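# Store the glue stick in the wooden box drawer

## Task

Get the glue stick inside the wooden box's drawer, then close the drawer fully, so that nothing is left sticking out or lying outside.

## Robot and tools

Robot: two arms, left_arm (on the +y side) and right_arm, each with a two-finger gripper whose fingers can fold. Scene frame: origin at table-top height, midway between the nominal bases, +x out over the table, +z up. The calibrated bases sit at left (-0.008, +0.400, +0.050) m, quat_wxyz (1, 0, 0, +0.007) and right (-0.011, -0.398, +0.050) m, quat_wxyz (1, 0, 0, -0.024). Every hand pose, target, velocity and wrist-camera pose is given in that arm's own base frame; the table and fixed cameras use the scene frame. Reported hand poses can be a few centimetres off, more at long reach.

Gripper axes: fingers point along its +z, open and close along its y. end_effector_position is the spot between the pads when shut; fingertips extend about 33 mm past it at gaps up to 40 mm, shrinking to 9 mm when wide open.

Row layout (used by execute_actions and move): one flat list of 20 numbers covering both arms, even if only one moves. Numbers 1-10 are left_arm: x, y, z (metres, absolute position in the left base frame), qw, qx, qy, qz (absolute orientation, w first), then gripper position, force_limit, speed. Numbers 11-20 are the same ten for right_arm in its own base frame. The last three of each half lie in [-1, 1]. Pose targets are places to go, not offsets. To keep an arm still, repeat its last reported pose and its last gripper numbers every time; to hold an orientation, resend the same quaternion rather than the drifting reported one. A 0 in a gripper field is a real command, so resend old values to leave it alone.

Gripper fields: position +1 is open (140 mm), the pads touch near -0.8, and -1 closes until blocked. force_limit (default +1) sets squeeze after a slow close: roughly 14 N at -1, 40 N at 0, 58 N at +1. speed (default +1) is finger rate: about 30 mm/s at -1, 140 at 0, 250 at +1; a faster close grips much harder (64 N at 0, 116 N at +1 on rigid parts). To grip, send -1 and look for object_status 2. object_status: 0 moving, 1 blocked while opening, 2 blocked while closing, 3 reached target or pads met (may or may not hold something). It can lag the touch by 0.2-1.7 s. To tighten, raise force_limit and change position by at least 0.01 (e.g. -1 to -0.98); to loosen, open and close again slowly. position_measured is in counts: 3 open, ~75 = 100 mm, 139 = 60 mm, 200 = 20 mm, 230 = pads touching. Grip near the fingertip quarter of the pads; deeper grips can fold the fingers, hold narrow parts loosely, or over-squeeze wide ones. Pressing fingertips into a surface folds them quietly and can spoil the next grasp.

execute_actions: actions is a list of actions; each action is a table of up to 15 rows, one per 1/30 s step, the last row held if fewer. Every gripper target must be within 0.6 m of its current position along each gripper axis, or the action (and, for the first action, the whole call) is refused. Each step the controller clips the command to 70 mm and 16 degrees from the measured pose, so check the "Hand target" line and send the rest next time. An empty list returns the state, all images, and the scene number and task. cameras: list of names, ["all"], or [] (an unknown name voids the call).

move: target is one 20-number row or up to 15 rows; each gripper travels a straight line to its absolute pose, no obstacle avoidance. speed: top path speed in m/s, 0.002 to 1 (default 0.25), turning up to twice that in rad/s; one value or one per target. blend: corner rounding in metres for lists, default 0 (stop at each). stop_force: 12-80 N, one value for both arms; a path ends when push against its direction exceeds it. Use it only slowly, not while the gripper rotates, and leave it out when backing away from a contact. zero (with stop_force, default true) re-zeroes the force estimate before moving; false lets pushes accumulate. blocking=false returns after about 0.5 s while the move continues (not allowed with stop_force); a new move replaces a running one. Moves cap at 10 s. The result adds a move: line: done, off_target, moving, held, fault, plus limits such as paced or held. Done/off_target say nothing about contact.

wait: seconds 0-10, arms hold their last command. stop: brakes a running move (fingers keep going). zoom_image: camera (cam_head_left, cam_head_right, cam_high, cam_left_wrist, cam_right_wrist) and region [x0, y0, x1, y1] pixels from the top-left, at most 504 by 504, on the newest image; full images are 896x504. finished_scene: scene is the current scene's number; irreversible, so call it only once the stick is in and the drawer shut with the robot let go.

Flange force: outside force on the gripper along its own axes, including held weight; noisy, especially during acceleration or near singular poses, and may read "no reading".

Avoid: a force of 150 N anywhere on an arm or torque at a joint limit (waist, shoulder, elbow 139 N m; forearm roll, wrist pitch, wrist roll 34.8 N m) stops that arm for 10 s; the arms are stiff, so even slightly overshooting a firm surface can trigger it. Don't let the arms collide or grip each other's fingers; the clearance check doesn't always prevent contact. Don't drop the glue stick, release it while moving, slam the drawer, or knock anything off the table (that fails the task). Long holds, stretched arms or pushing at unreachable poses heat motors; watch for MOTOR HOT, since over-temperature brakes the arm for 30-60 s or more. Loose objects may get nudged occasionally. Joint ranges (rad): waist ±3.491, shoulder ±3.140, elbow -1.187 to 4.328, forearm roll ±3.316, wrist pitch ±3.140, wrist roll ±3.927.

Each tool is called after "Emit:" by a JSON object that holds its "method" and its "body", one argument or row to a line.

## Session

Emit:
{"method": "execute_actions", "body": {
  "actions": []
}}

Scene clock: 0.00 s.
left_arm: end_effector_position=(+0.3321, -0.6807, +0.0598) position_measured=3 object_status=3 end_effector_quat_wxyz=(+0.167, +0.651, -0.550, +0.496) | right_arm: end_effector_position=(+0.3461, -0.1994, +0.3023) position_measured=3 object_status=3 end_effector_quat_wxyz=(-0.068, -0.592, +0.752, -0.283)
Joint positions: left_arm=[-0.899 0.4 -0.414 -0.33 0.359 1.445] | right_arm=[0.351 -0.489 -0.538 0.592 -1.485 -0.628]
Joint velocities: within noise
Flange force (N): no reading
Hand target: left_arm +0.3321, -0.6807, +0.0598; +0.167, +0.651, -0.550, +0.496 | right_arm +0.3461, -0.1994, +0.3023; -0.068, -0.592, +0.752, -0.283
Tool commands: left_gripper/position=+1.0 left_gripper/force_limit=+1.0 left_gripper/speed=+1.0 right_gripper/position=+1.0 right_gripper/force_limit=+1.0 right_gripper/speed=+1.0

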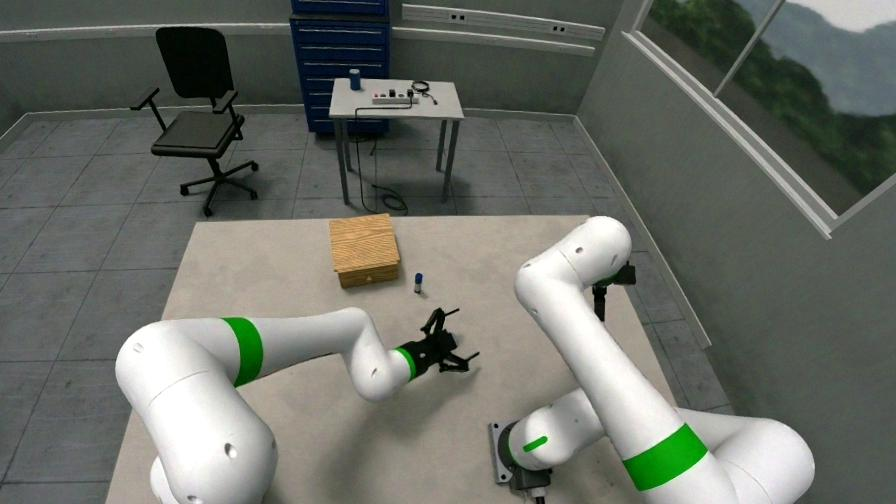

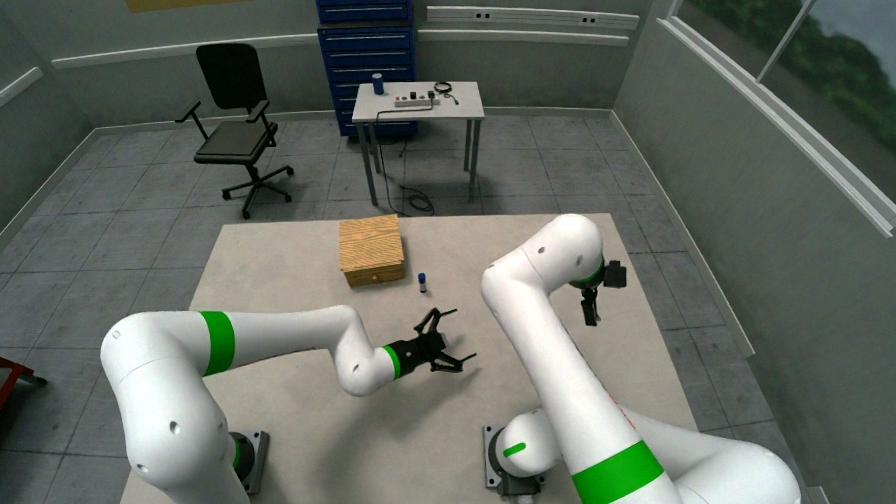

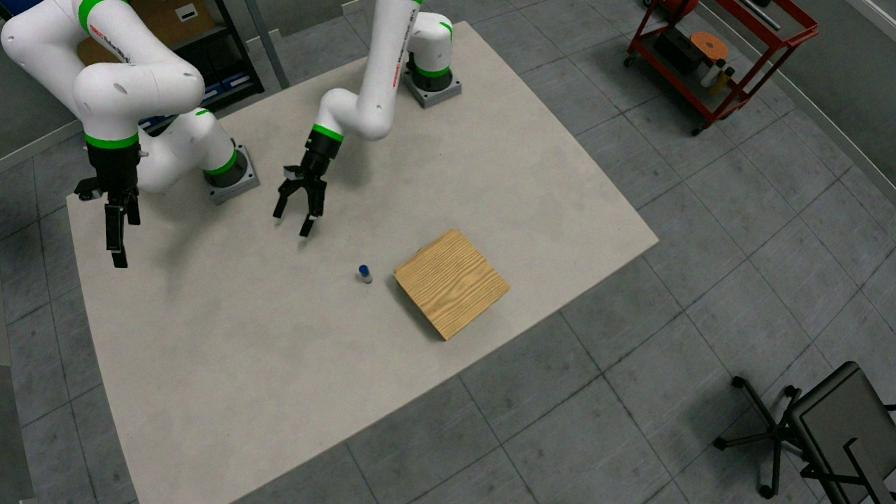

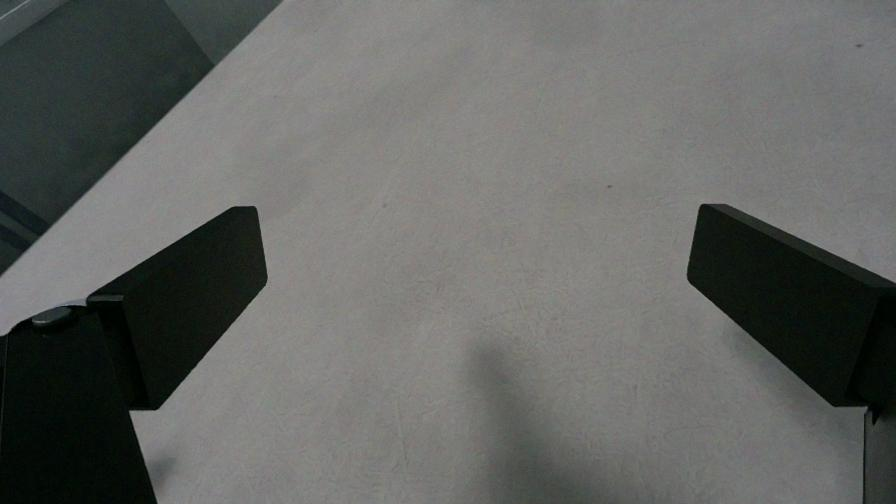

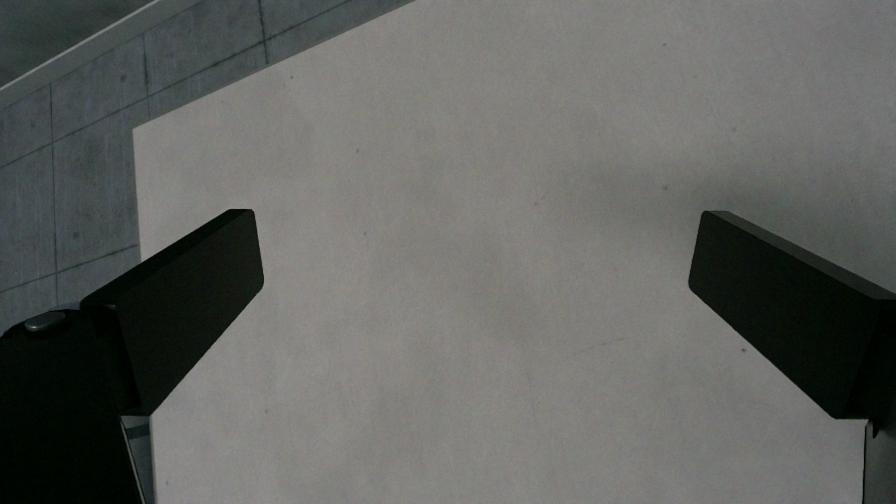

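Emit:
{"method": "zoom_image", "body": {
  "camera": "cam_head_right",
  "region": [320, 200, 500, 380]
}}

Emit:
{"method": "zoom_image", "body": {
  "camera": "cam_high",
  "region": [260, 140, 540, 360]
}}

Emit:
{"method": "zoom_image", "body": {
  "camera": "cam_head_left",
  "region": [310, 200, 490, 380]
}}

Scaled by 2.800 from the camera's 896x504 image, which has a finer 1280x720 frame.

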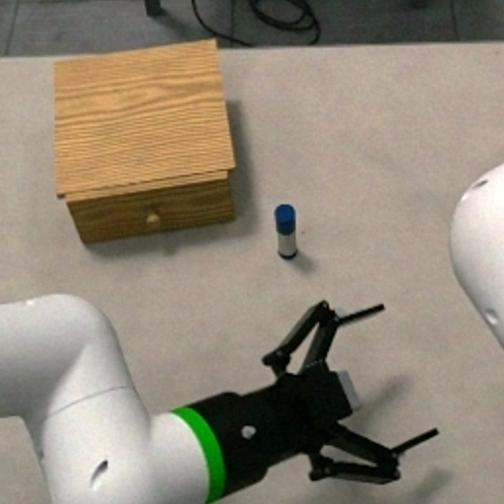

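Scaled by 1.800 from the camera's 896x504 image, which has a finer 1280x720 frame.

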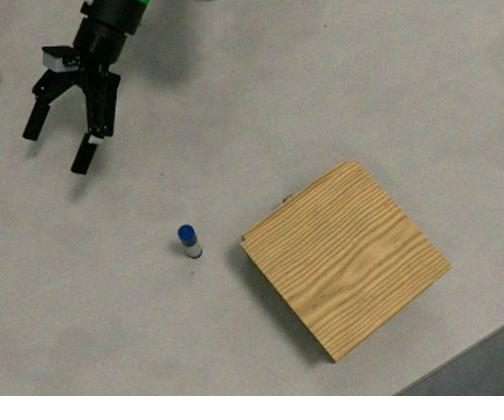

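Scaled by 2.800 from the camera's 896x504 image, which has a finer 1280x720 frame.

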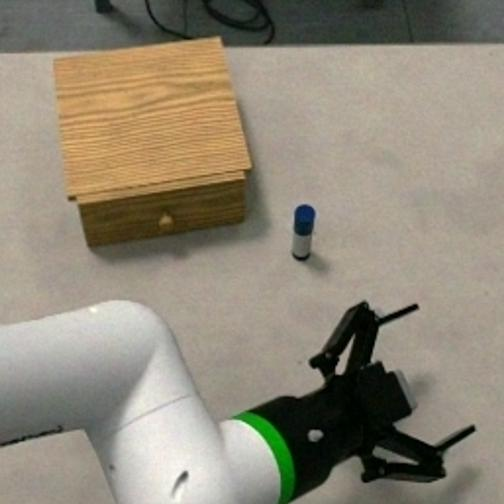

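Emit:
{"method": "move", "body": {
  "target": [0.354,-0.305,0.15,0,0.866,0,0.5,1,1,1,0.426,0.119,0.2,0,-0.866,0,-0.5,1,1,1],
  "cameras": ["all"]
}}

Scene clock: 6.10 s.
left_arm: end_effector_position=(+0.3540, -0.3050, +0.1500) position_measured=3 object_status=3 end_effector_quat_wxyz=(+0.000, +0.866, +0.000, +0.500) | right_arm: end_effector_position=(+0.4264, +0.1195, +0.2010) position_measured=3 object_status=3 end_effector_quat_wxyz=(+0.013, +0.882, -0.008, +0.471)
Joint positions: left_arm=[-1.563 -0.138 -1.044 1.908 1.162 0.834] | right_arm=[1.051 -0.674 -1.187 1.189 -0.916 -0.213]
Flange force (N): left_arm=[1.8 -6.5 -1.0] | right_arm=no reading
Hand target: left_arm +0.3540, -0.3050, +0.1500; +0.000, +0.866, +0.000, +0.500 | right_arm +0.4264, +0.1195, +0.2009; +0.013, +0.882, -0.008, +0.471
Off the commanded pose: left_arm 0.000 m, 0 deg | right_arm 0.001 m, 4 deg.
joint sent to its limit (right arm) — joint 3 (elbow), lower limit, where the elbow is as bent as it goes. The joint targets are off in orientation, not in position.
move: off_target (right_arm)

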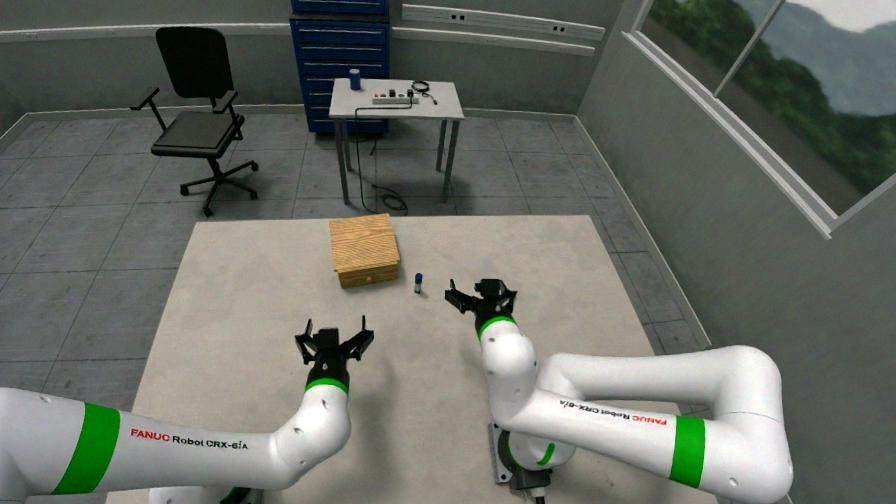

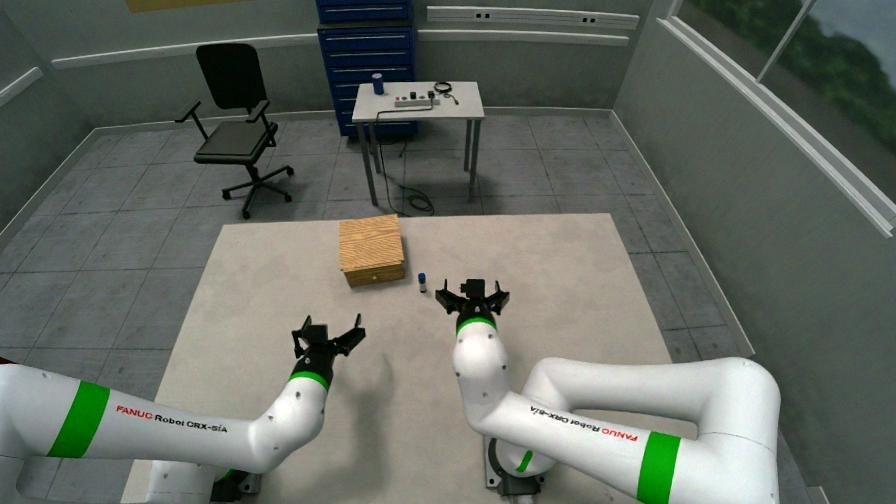

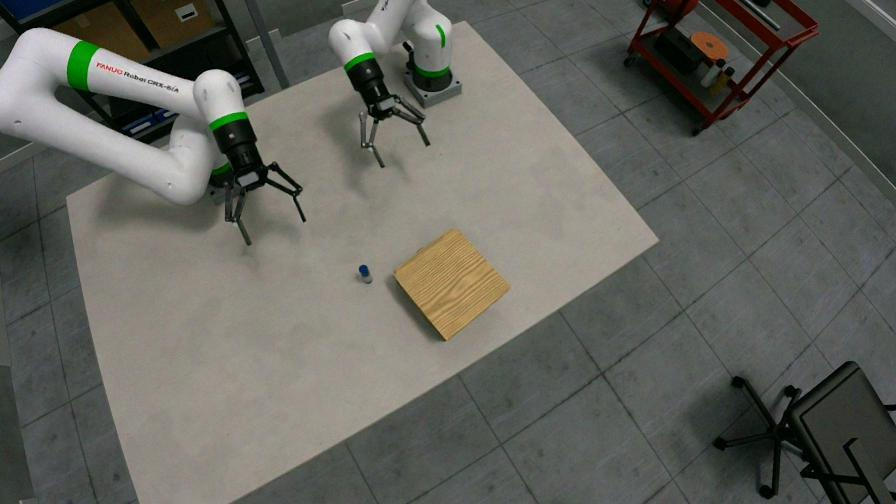

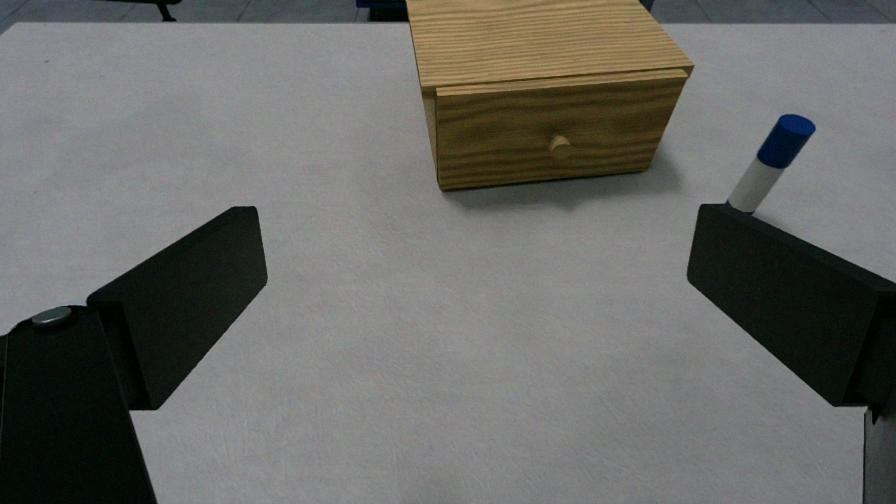

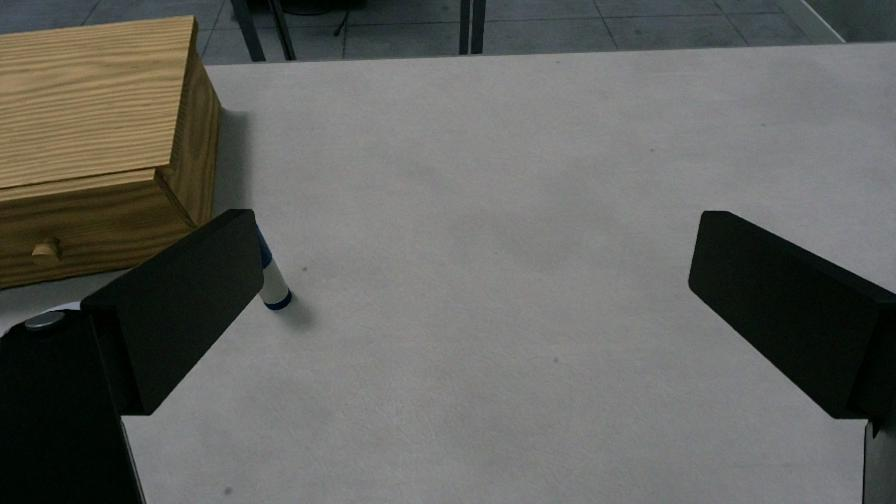

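Emit:
{"method": "move", "body": {
  "target": [0.454,-0.305,0.15,0,0.866,0,0.5,1,1,1,0.4515,0.22,0.2,-0.012,0.866,0.0208,0.5,1,1,1],
  "cameras": ["cam_left_wrist","cam_right_wrist"]
}}

Emit:
{"method": "move", "body": {
  "target": [0.454,-0.355,0.15,0,0.866,0,0.5,1,1,1,0.4515,0.22,0.1,-0.012,0.866,0.0208,0.5,1,1,1],
  "cameras": ["cam_left_wrist","cam_right_wrist"]
}}

Scene clock: 8.17 s.
left_arm: end_effector_position=(+0.4540, -0.3050, +0.1500) position_measured=3 object_status=3 end_effector_quat_wxyz=(+0.000, +0.866, +0.000, +0.500) | right_arm: end_effector_position=(+0.4515, +0.2200, +0.2000) position_measured=3 object_status=3 end_effector_quat_wxyz=(-0.012, +0.866, +0.021, +0.500)
Joint positions: left_arm=[-1.128 -0.059 -0.986 1.575 0.899 0.806] | right_arm=[0.995 -0.4 -1.116 1.507 -0.782 -0.517]
Flange force (N): left_arm=[0.8 -5.1 -4.7] | right_arm=no reading
Hand target: left_arm +0.4540, -0.3050, +0.1500; +0.000, +0.866, +0.000, +0.500 | right_arm +0.4515, +0.2200, +0.2000; -0.012, +0.866, +0.021, +0.500
Off the commanded pose: left_arm 0.000 m, 0 deg | right_arm 0.000 m, 0 deg.
move: done
Images, in order (width x height): cam_left_wrist 896x504, cam_right_wrist 896x504.

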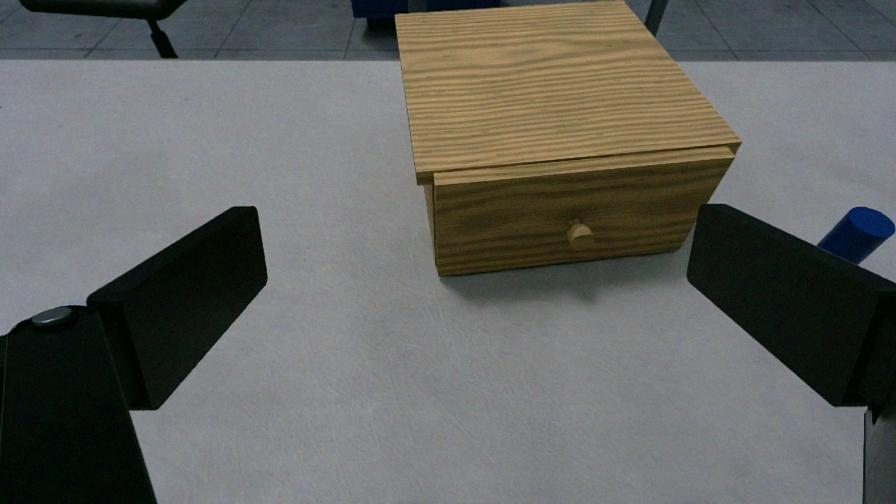

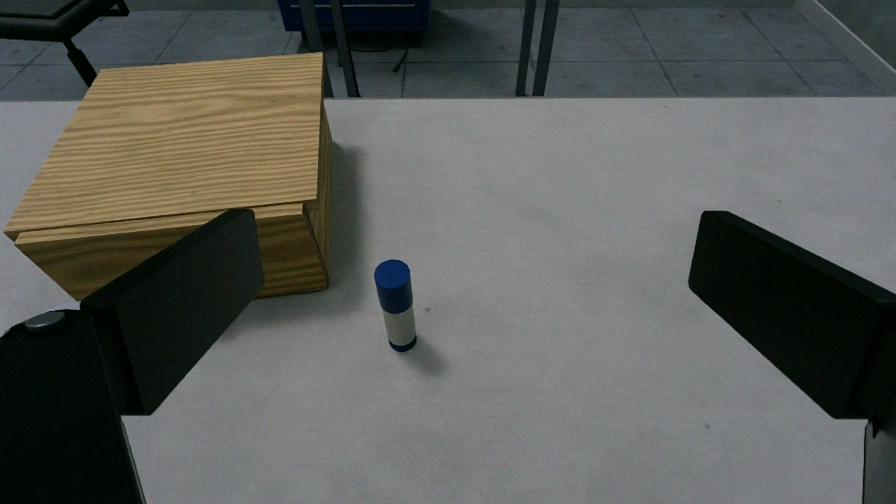

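Scene clock: 9.30 s.
left_arm: end_effector_position=(+0.4540, -0.3550, +0.1500) position_measured=3 object_status=3 end_effector_quat_wxyz=(+0.000, +0.866, +0.000, +0.500) | right_arm: end_effector_position=(+0.4528, +0.2212, +0.1002) position_measured=3 object_status=3 end_effector_quat_wxyz=(+0.002, +0.872, +0.013, +0.489)
Joint positions: left_arm=[-1.204 0.053 -0.874 1.634 0.944 0.807] | right_arm=[0.781 -0.17 -1.187 1.965 -0.698 -0.947]
Flange force (N): left_arm=[0.7 -5.7 -2.7] | right_arm=no reading
Hand target: left_arm +0.4540, -0.3550, +0.1500; +0.000, +0.866, +0.000, +0.500 | right_arm +0.4528, +0.2212, +0.1002; +0.002, +0.872, +0.013, +0.489
Off the commanded pose: left_arm 0.000 m, 0 deg | right_arm 0.002 m, 2 deg.
joint sent to its limit (right arm) — joint 3 (elbow), lower limit, where the elbow is as bent as it goes. The joint targets still meet the commanded pose.
move: done
Images, in order (width x height): cam_left_wrist 896x504, cam_right_wrist 896x504.

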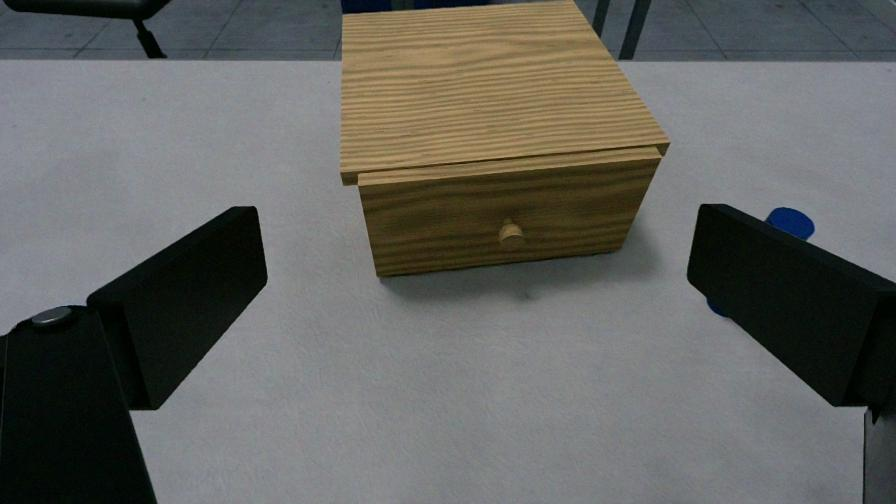

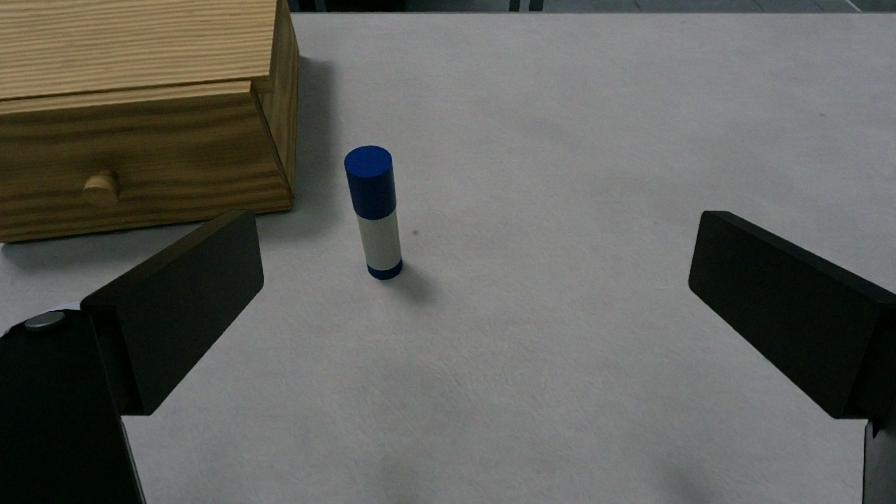

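Emit:
{"method": "move", "body": {
  "target": [
    [0.454,-0.305,0.15,0,0.866,0,0.5,1,1,1,0.475,0.270,0.07,-0.011,0.887,0.0213,0.4617,1,1,1],
    [0.454,-0.305,0.15,0,0.866,0,0.5,1,1,1,0.533,0.273,0.019,-0.011,0.887,0.0213,0.4617,1,1,1]
  ],
  "cameras": ["cam_left_wrist","cam_right_wrist"],
  "speed": 0.15
}}

Scene clock: 12.63 s.
left_arm: end_effector_position=(+0.4540, -0.3050, +0.1500) position_measured=3 object_status=3 end_effector_quat_wxyz=(+0.000, +0.866, +0.000, +0.500) | right_arm: end_effector_position=(+0.5330, +0.2730, +0.0190) position_measured=3 object_status=3 end_effector_quat_wxyz=(-0.011, +0.887, +0.021, +0.462)
Joint positions: left_arm=[-1.128 -0.059 -0.986 1.575 0.899 0.806] | right_arm=[0.543 0.225 -0.941 2.413 -0.625 -1.245]
Flange force (N): left_arm=[0.6 -5.9 -3.4] | right_arm=[3.5 10.5 0.4]
Hand target: left_arm +0.4540, -0.3050, +0.1500; +0.000, +0.866, +0.000, +0.500 | right_arm +0.5330, +0.2730, +0.0190; -0.011, +0.887, +0.021, +0.462
Off the commanded pose: left_arm 0.000 m, 0 deg | right_arm 0.000 m, 0 deg.
move: done
Images, in order (width x height): cam_left_wrist 896x504, cam_right_wrist 896x504.

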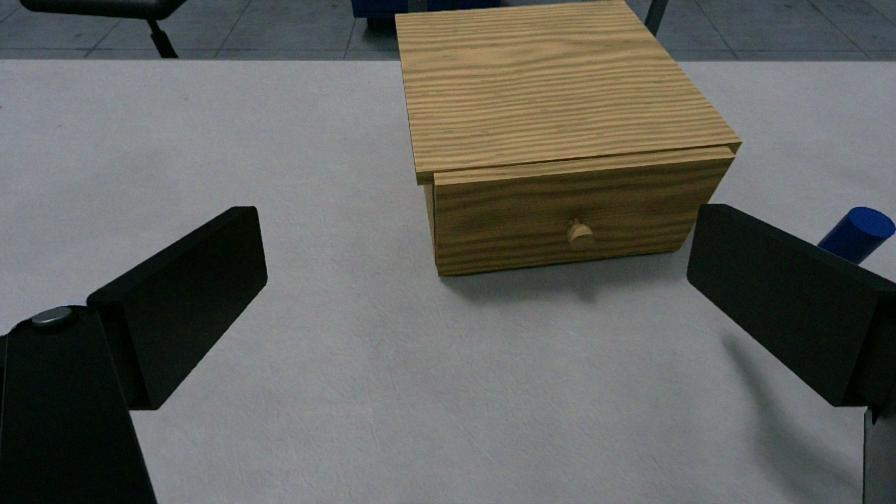

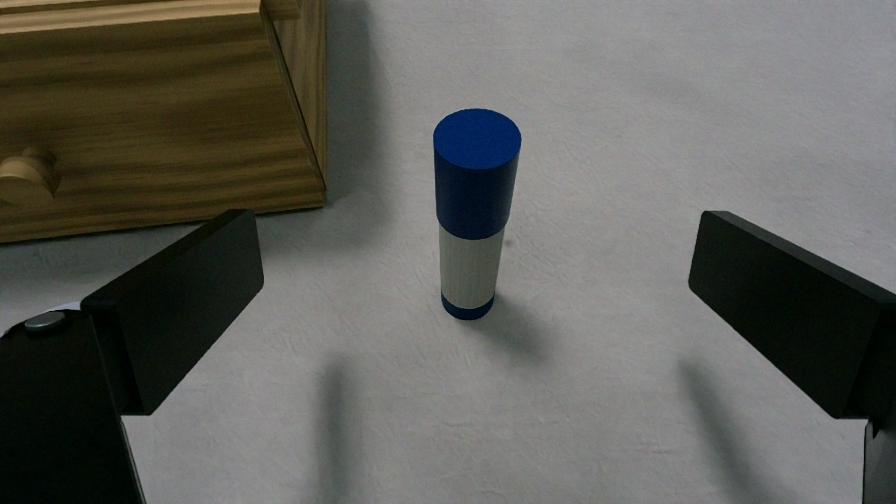

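Emit:
{"method": "move", "body": {
  "target": [0.454,-0.305,0.15,0,0.866,0,0.5,1,1,1,0.533,0.273,0.009,-0.011,0.887,0.0213,0.4617,-0.1,-0.5,0],
  "speed": 0.1
}}

Emit:
{"method": "move", "body": {
  "target": [0.454,-0.305,0.15,0,0.866,0,0.5,1,1,1,0.533,0.273,0.009,-0.011,0.887,0.0213,0.4617,-1,-0.5,-1],
  "cameras": ["cam_right_wrist"]
}}

Emit:
{"method": "wait", "body": {
  "seconds": 0.5
}}

Scene clock: 14.77 s.
left_arm: end_effector_position=(+0.4540, -0.3050, +0.1500) position_measured=3 object_status=3 end_effector_quat_wxyz=(+0.000, +0.866, +0.000, +0.500) | right_arm: end_effector_position=(+0.5330, +0.2730, +0.0090) position_measured=141 object_status=0 end_effector_quat_wxyz=(-0.011, +0.887, +0.021, +0.462)
Joint positions: left_arm=[-1.128 -0.059 -0.986 1.575 0.899 0.806] | right_arm=[0.535 0.253 -0.937 2.446 -0.641 -1.276]
Flange force (N): left_arm=[0.2 -5.5 -3.4] | right_arm=[4.0 9.7 -0.5]
Hand target: left_arm +0.4540, -0.3050, +0.1500; +0.000, +0.866, +0.000, +0.500 | right_arm +0.5330, +0.2730, +0.0090; -0.011, +0.887, +0.021, +0.462
Off the commanded pose: left_arm 0.000 m, 0 deg | right_arm 0.000 m, 0 deg.
move: done

Scene clock: 16.13 s.
left_arm: end_effector_position=(+0.4540, -0.3050, +0.1500) position_measured=3 object_status=3 end_effector_quat_wxyz=(+0.000, +0.866, +0.000, +0.500) | right_arm: end_effector_position=(+0.5330, +0.2730, +0.0090) position_measured=196 object_status=0 end_effector_quat_wxyz=(-0.011, +0.887, +0.021, +0.462)
Joint positions: left_arm=[-1.128 -0.059 -0.986 1.575 0.899 0.806] | right_arm=[0.535 0.253 -0.937 2.446 -0.641 -1.276]
Flange force (N): left_arm=[0.0 -5.9 -3.1] | right_arm=[4.8 10.1 -1.5]
Hand target: left_arm +0.4540, -0.3050, +0.1500; +0.000, +0.866, +0.000, +0.500 | right_arm +0.5330, +0.2730, +0.0090; -0.011, +0.887, +0.021, +0.462
Off the commanded pose: left_arm 0.000 m, 0 deg | right_arm 0.000 m, 0 deg.
move: done
Images, in order (width x height): cam_right_wrist 896x504.

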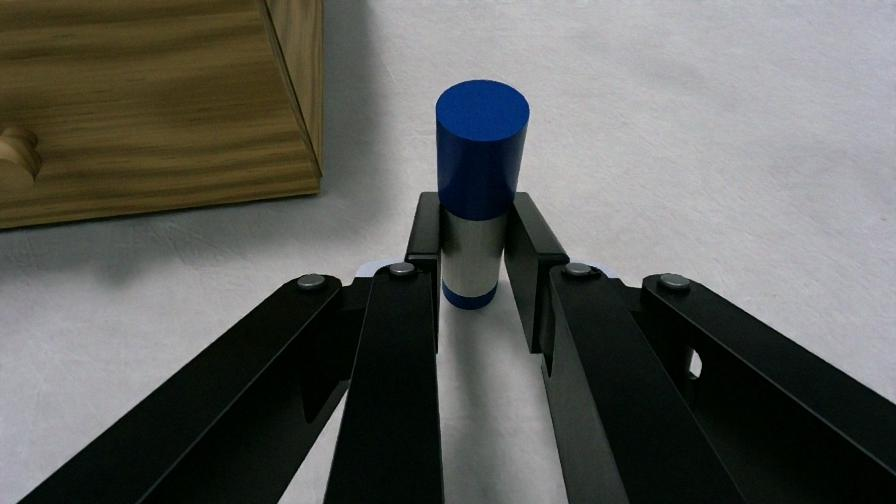

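Scene clock: 16.63 s.
left_arm: end_effector_position=(+0.4540, -0.3050, +0.1500) position_measured=3 object_status=3 end_effector_quat_wxyz=(+0.000, +0.866, +0.000, +0.500) | right_arm: end_effector_position=(+0.5330, +0.2730, +0.0090) position_measured=196 object_status=2 end_effector_quat_wxyz=(-0.011, +0.887, +0.021, +0.462)
Joint positions: left_arm=[-1.128 -0.059 -0.986 1.575 0.899 0.806] | right_arm=[0.535 0.253 -0.937 2.446 -0.641 -1.276]
Flange force (N): left_arm=[0.4 -6.0 -3.3] | right_arm=[4.1 9.6 -0.9]
Hand target: left_arm +0.4540, -0.3050, +0.1500; +0.000, +0.866, +0.000, +0.500 | right_arm +0.5330, +0.2730, +0.0090; -0.011, +0.887, +0.021, +0.462
Tool commands: left_gripper/position=+1.0 left_gripper/force_limit=+1.0 left_gripper/speed=+1.0 right_gripper/position=-1.0 right_gripper/force_limit=-0.5 right_gripper/speed=-1.0
Off the commanded pose: left_arm 0.000 m, 0 deg | right_arm 0.000 m, 0 deg.
wait: 0.50 s; at rest by 0.17 s

Emit:
{"method": "move", "body": {
  "target": [
    [0.454,-0.305,0.15,0,0.866,0,0.5,1,-0.5,0,0.533,0.273,0.07,-0.011,0.887,0.0213,0.4617,-1,-0.5,-1],
    [0.454,-0.305,0.15,0,0.866,0,0.5,1,-0.5,0,0.506,0.1225,0.2,-0.011,0.887,0.0213,0.4617,-1,-0.5,-1]
  ],
  "blend": 0.04,
  "speed": 0.2
}}

Emit:
{"method": "move", "body": {
  "target": [0.4824,-0.4068,0.07,-0.0292,0.8645,0.0506,0.4991,-0.1,-0.5,0,0.506,0.1225,0.2,-0.011,0.887,0.0213,0.4617,-1,-0.5,-1],
  "cameras": ["all"],
  "speed": 0.2
}}

Scene clock: 20.23 s.
left_arm: end_effector_position=(+0.4540, -0.3050, +0.1500) position_measured=3 object_status=3 end_effector_quat_wxyz=(+0.000, +0.866, +0.000, +0.500) | right_arm: end_effector_position=(+0.5060, +0.1225, +0.2000) position_measured=196 object_status=2 end_effector_quat_wxyz=(-0.011, +0.887, +0.021, +0.462)
Joint positions: left_arm=[-1.128 -0.059 -0.986 1.575 0.899 0.806] | right_arm=[0.526 -0.467 -1.092 1.466 -0.388 -0.175]
Flange force (N): left_arm=[0.5 -5.9 -2.9] | right_arm=no reading
Hand target: left_arm +0.4540, -0.3050, +0.1500; +0.000, +0.866, +0.000, +0.500 | right_arm +0.5060, +0.1225, +0.2000; -0.011, +0.887, +0.021, +0.462
Off the commanded pose: left_arm 0.000 m, 0 deg | right_arm 0.000 m, 0 deg.
move: done; blend cut to 0 m at target 1

Scene clock: 21.37 s.
left_arm: end_effector_position=(+0.4824, -0.4068, +0.0700) position_measured=141 object_status=3 end_effector_quat_wxyz=(-0.029, +0.865, +0.051, +0.499) | right_arm: end_effector_position=(+0.5060, +0.1225, +0.2000) position_measured=196 object_status=2 end_effector_quat_wxyz=(-0.011, +0.887, +0.021, +0.462)
Joint positions: left_arm=[-1.211 0.392 -0.68 1.638 1.002 0.987] | right_arm=[0.526 -0.467 -1.092 1.465 -0.389 -0.174]
Flange force (N): left_arm=[1.3 -4.1 -1.8] | right_arm=no reading
Hand target: left_arm +0.4824, -0.4068, +0.0700; -0.029, +0.865, +0.051, +0.499 | right_arm +0.5060, +0.1225, +0.2000; -0.011, +0.887, +0.021, +0.462
Off the commanded pose: left_arm 0.000 m, 0 deg | right_arm 0.000 m, 0 deg.
move: done

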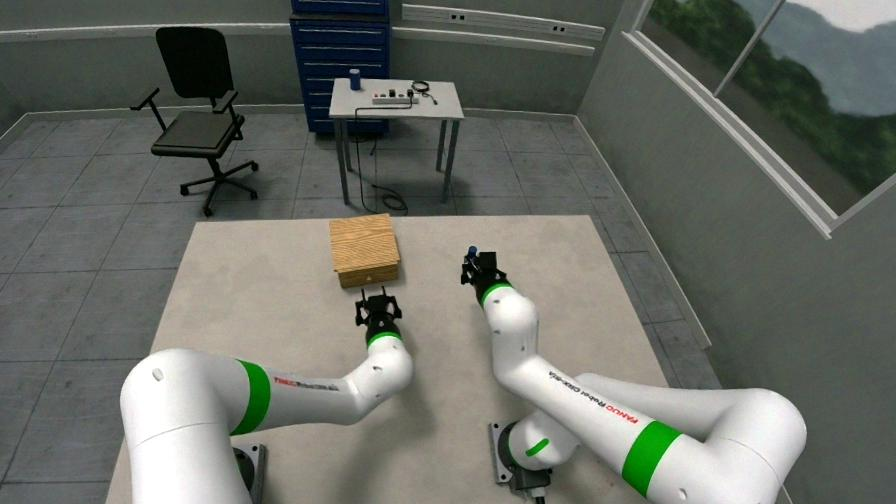

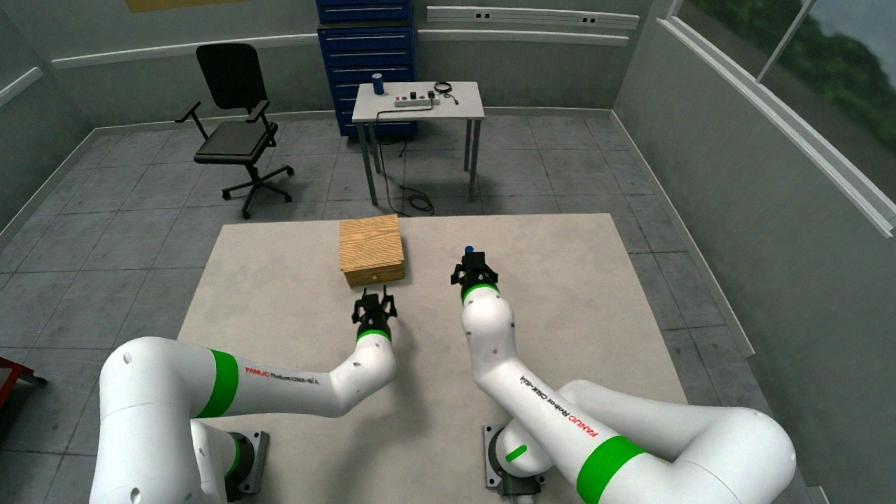

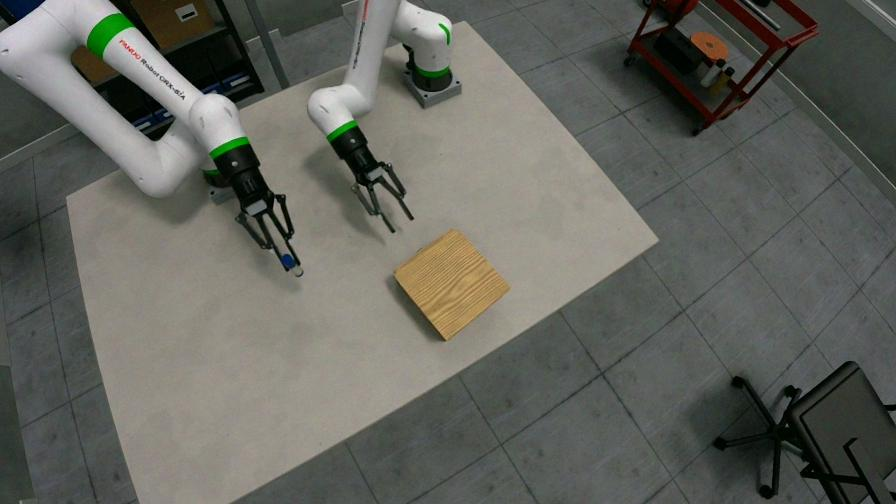

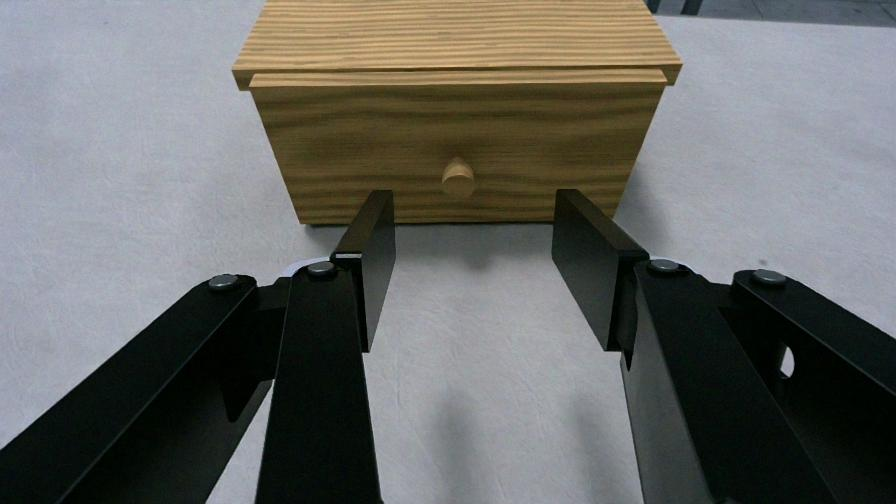

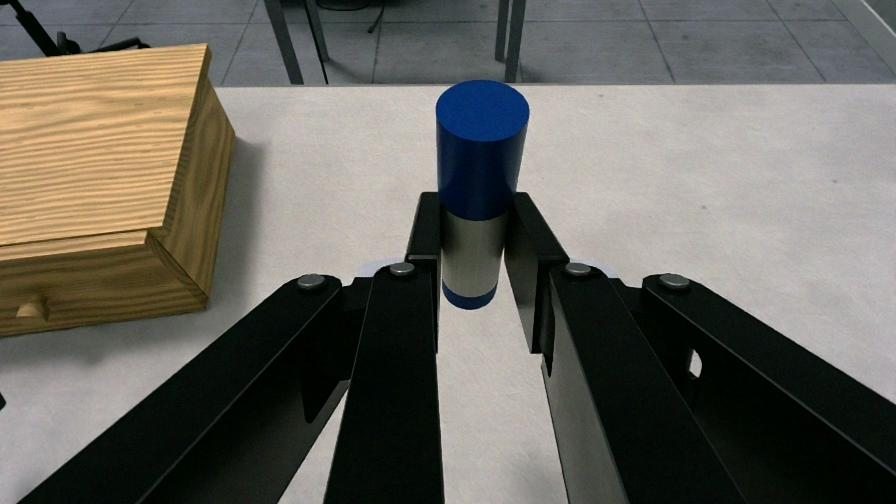

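Emit:
{"method": "move", "body": {
  "target": [0.5687,-0.3871,0.017,-0.0292,0.8645,0.0506,0.4991,-0.1,-0.5,0,0.506,0.1225,0.2,-0.011,0.887,0.0213,0.4617,-1,-0.5,-1],
  "cameras": ["cam_left_wrist"],
  "speed": 0.1
}}

Scene clock: 23.17 s.
left_arm: end_effector_position=(+0.5687, -0.3871, +0.0170) position_measured=141 object_status=3 end_effector_quat_wxyz=(-0.029, +0.865, +0.051, +0.499) | right_arm: end_effector_position=(+0.5060, +0.1225, +0.2000) position_measured=196 object_status=2 end_effector_quat_wxyz=(-0.011, +0.887, +0.021, +0.462)
Joint positions: left_arm=[-0.957 0.533 -0.625 1.342 0.897 1.102] | right_arm=[0.526 -0.467 -1.092 1.465 -0.389 -0.174]
Flange force (N): left_arm=[-1.2 -5.9 -15.5] | right_arm=no reading
Hand target: left_arm +0.5687, -0.3871, +0.0170; -0.029, +0.865, +0.051, +0.499 | right_arm +0.5060, +0.1225, +0.2000; -0.011, +0.887, +0.021, +0.462
Off the commanded pose: left_arm 0.000 m, 0 deg | right_arm 0.000 m, 0 deg.
move: done
Images, in order (width x height): cam_left_wrist 896x504.

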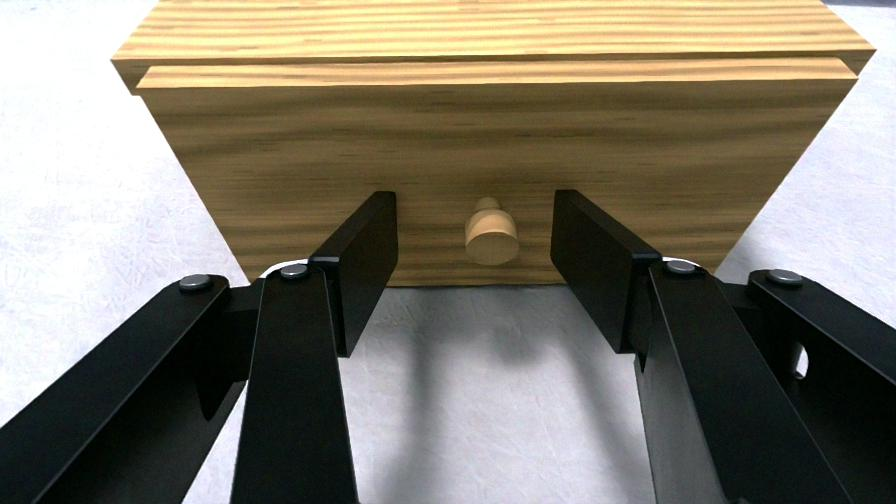

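Emit:
{"method": "move", "body": {
  "target": [0.5695,-0.3931,0.017,-0.0292,0.8645,0.0506,0.4991,-0.4,-0.5,0,0.506,0.1225,0.2,-0.011,0.887,0.0213,0.4617,-1,-0.5,-1],
  "cameras": ["cam_left_wrist"],
  "speed": 0.1
}}

Scene clock: 24.07 s.
left_arm: end_effector_position=(+0.5695, -0.3931, +0.0170) position_measured=179 object_status=3 end_effector_quat_wxyz=(-0.029, +0.865, +0.051, +0.499) | right_arm: end_effector_position=(+0.5060, +0.1225, +0.2000) position_measured=196 object_status=2 end_effector_quat_wxyz=(-0.011, +0.887, +0.021, +0.462)
Joint positions: left_arm=[-0.966 0.542 -0.61 1.356 0.9 1.094] | right_arm=[0.526 -0.467 -1.092 1.465 -0.389 -0.174]
Flange force (N): left_arm=[1.7 -5.4 -5.2] | right_arm=no reading
Hand target: left_arm +0.5695, -0.3931, +0.0170; -0.029, +0.865, +0.051, +0.499 | right_arm +0.5060, +0.1225, +0.2000; -0.011, +0.887, +0.021, +0.462
Off the commanded pose: left_arm 0.000 m, 0 deg | right_arm 0.000 m, 0 deg.
move: done
Images, in order (width x height): cam_left_wrist 896x504.

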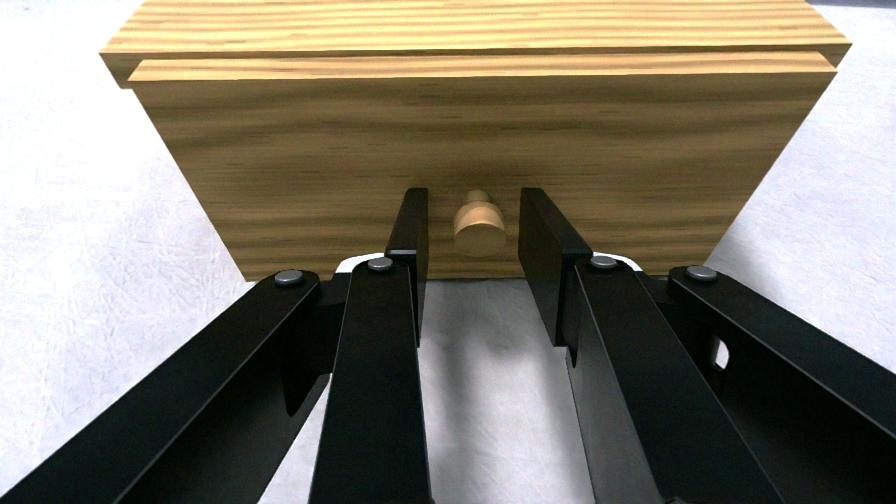

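Emit:
{"method": "move", "body": {
  "target": [0.5695,-0.3941,0.017,-0.0292,0.8645,0.0506,0.4991,-1,-0.1,-1,0.506,0.1225,0.2,-0.011,0.887,0.0213,0.4617,-1,-0.5,-1],
  "speed": 0.1
}}

Emit:
{"method": "wait", "body": {
  "seconds": 1,
  "cameras": ["cam_left_wrist"]
}}

Scene clock: 25.00 s.
left_arm: end_effector_position=(+0.5695, -0.3942, +0.0170) position_measured=205 object_status=0 end_effector_quat_wxyz=(-0.029, +0.865, +0.051, +0.499) | right_arm: end_effector_position=(+0.5060, +0.1225, +0.2000) position_measured=196 object_status=2 end_effector_quat_wxyz=(-0.011, +0.887, +0.021, +0.462)
Joint positions: left_arm=[-0.968 0.543 -0.607 1.358 0.9 1.092] | right_arm=[0.526 -0.467 -1.092 1.465 -0.389 -0.174]
Flange force (N): left_arm=[-1.3 -5.4 -11.7] | right_arm=no reading
Hand target: left_arm +0.5695, -0.3941, +0.0170; -0.029, +0.865, +0.051, +0.499 | right_arm +0.5060, +0.1225, +0.2000; -0.011, +0.887, +0.021, +0.462
Off the commanded pose: left_arm 0.000 m, 0 deg | right_arm 0.000 m, 0 deg.
move: done

Scene clock: 26.00 s.
left_arm: end_effector_position=(+0.5695, -0.3942, +0.0170) position_measured=205 object_status=2 end_effector_quat_wxyz=(-0.029, +0.865, +0.051, +0.499) | right_arm: end_effector_position=(+0.5060, +0.1225, +0.2000) position_measured=196 object_status=2 end_effector_quat_wxyz=(-0.011, +0.887, +0.021, +0.462)
Joint positions: left_arm=[-0.968 0.543 -0.607 1.358 0.9 1.092] | right_arm=[0.526 -0.467 -1.092 1.465 -0.389 -0.174]
Flange force (N): left_arm=[-0.9 -5.6 -11.3] | right_arm=no reading
Hand target: left_arm +0.5695, -0.3941, +0.0170; -0.029, +0.865, +0.051, +0.499 | right_arm +0.5060, +0.1225, +0.2000; -0.011, +0.887, +0.021, +0.462
Tool commands: left_gripper/position=-1.0 left_gripper/force_limit=-0.1 left_gripper/speed=-1.0 right_gripper/position=-1.0 right_gripper/force_limit=-0.5 right_gripper/speed=-1.0
Off the commanded pose: left_arm 0.000 m, 0 deg | right_arm 0.000 m, 0 deg.
wait: 1.00 s; at rest by 0.17 s
Images, in order (width x height): cam_left_wrist 896x504.

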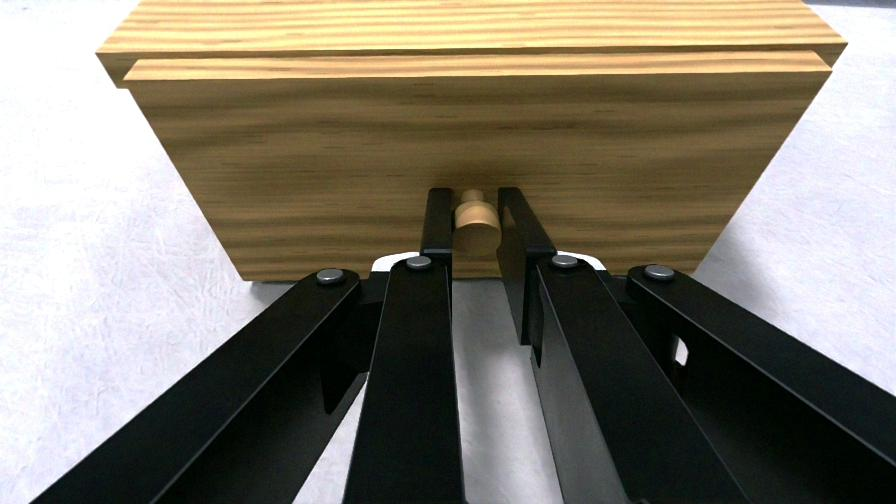

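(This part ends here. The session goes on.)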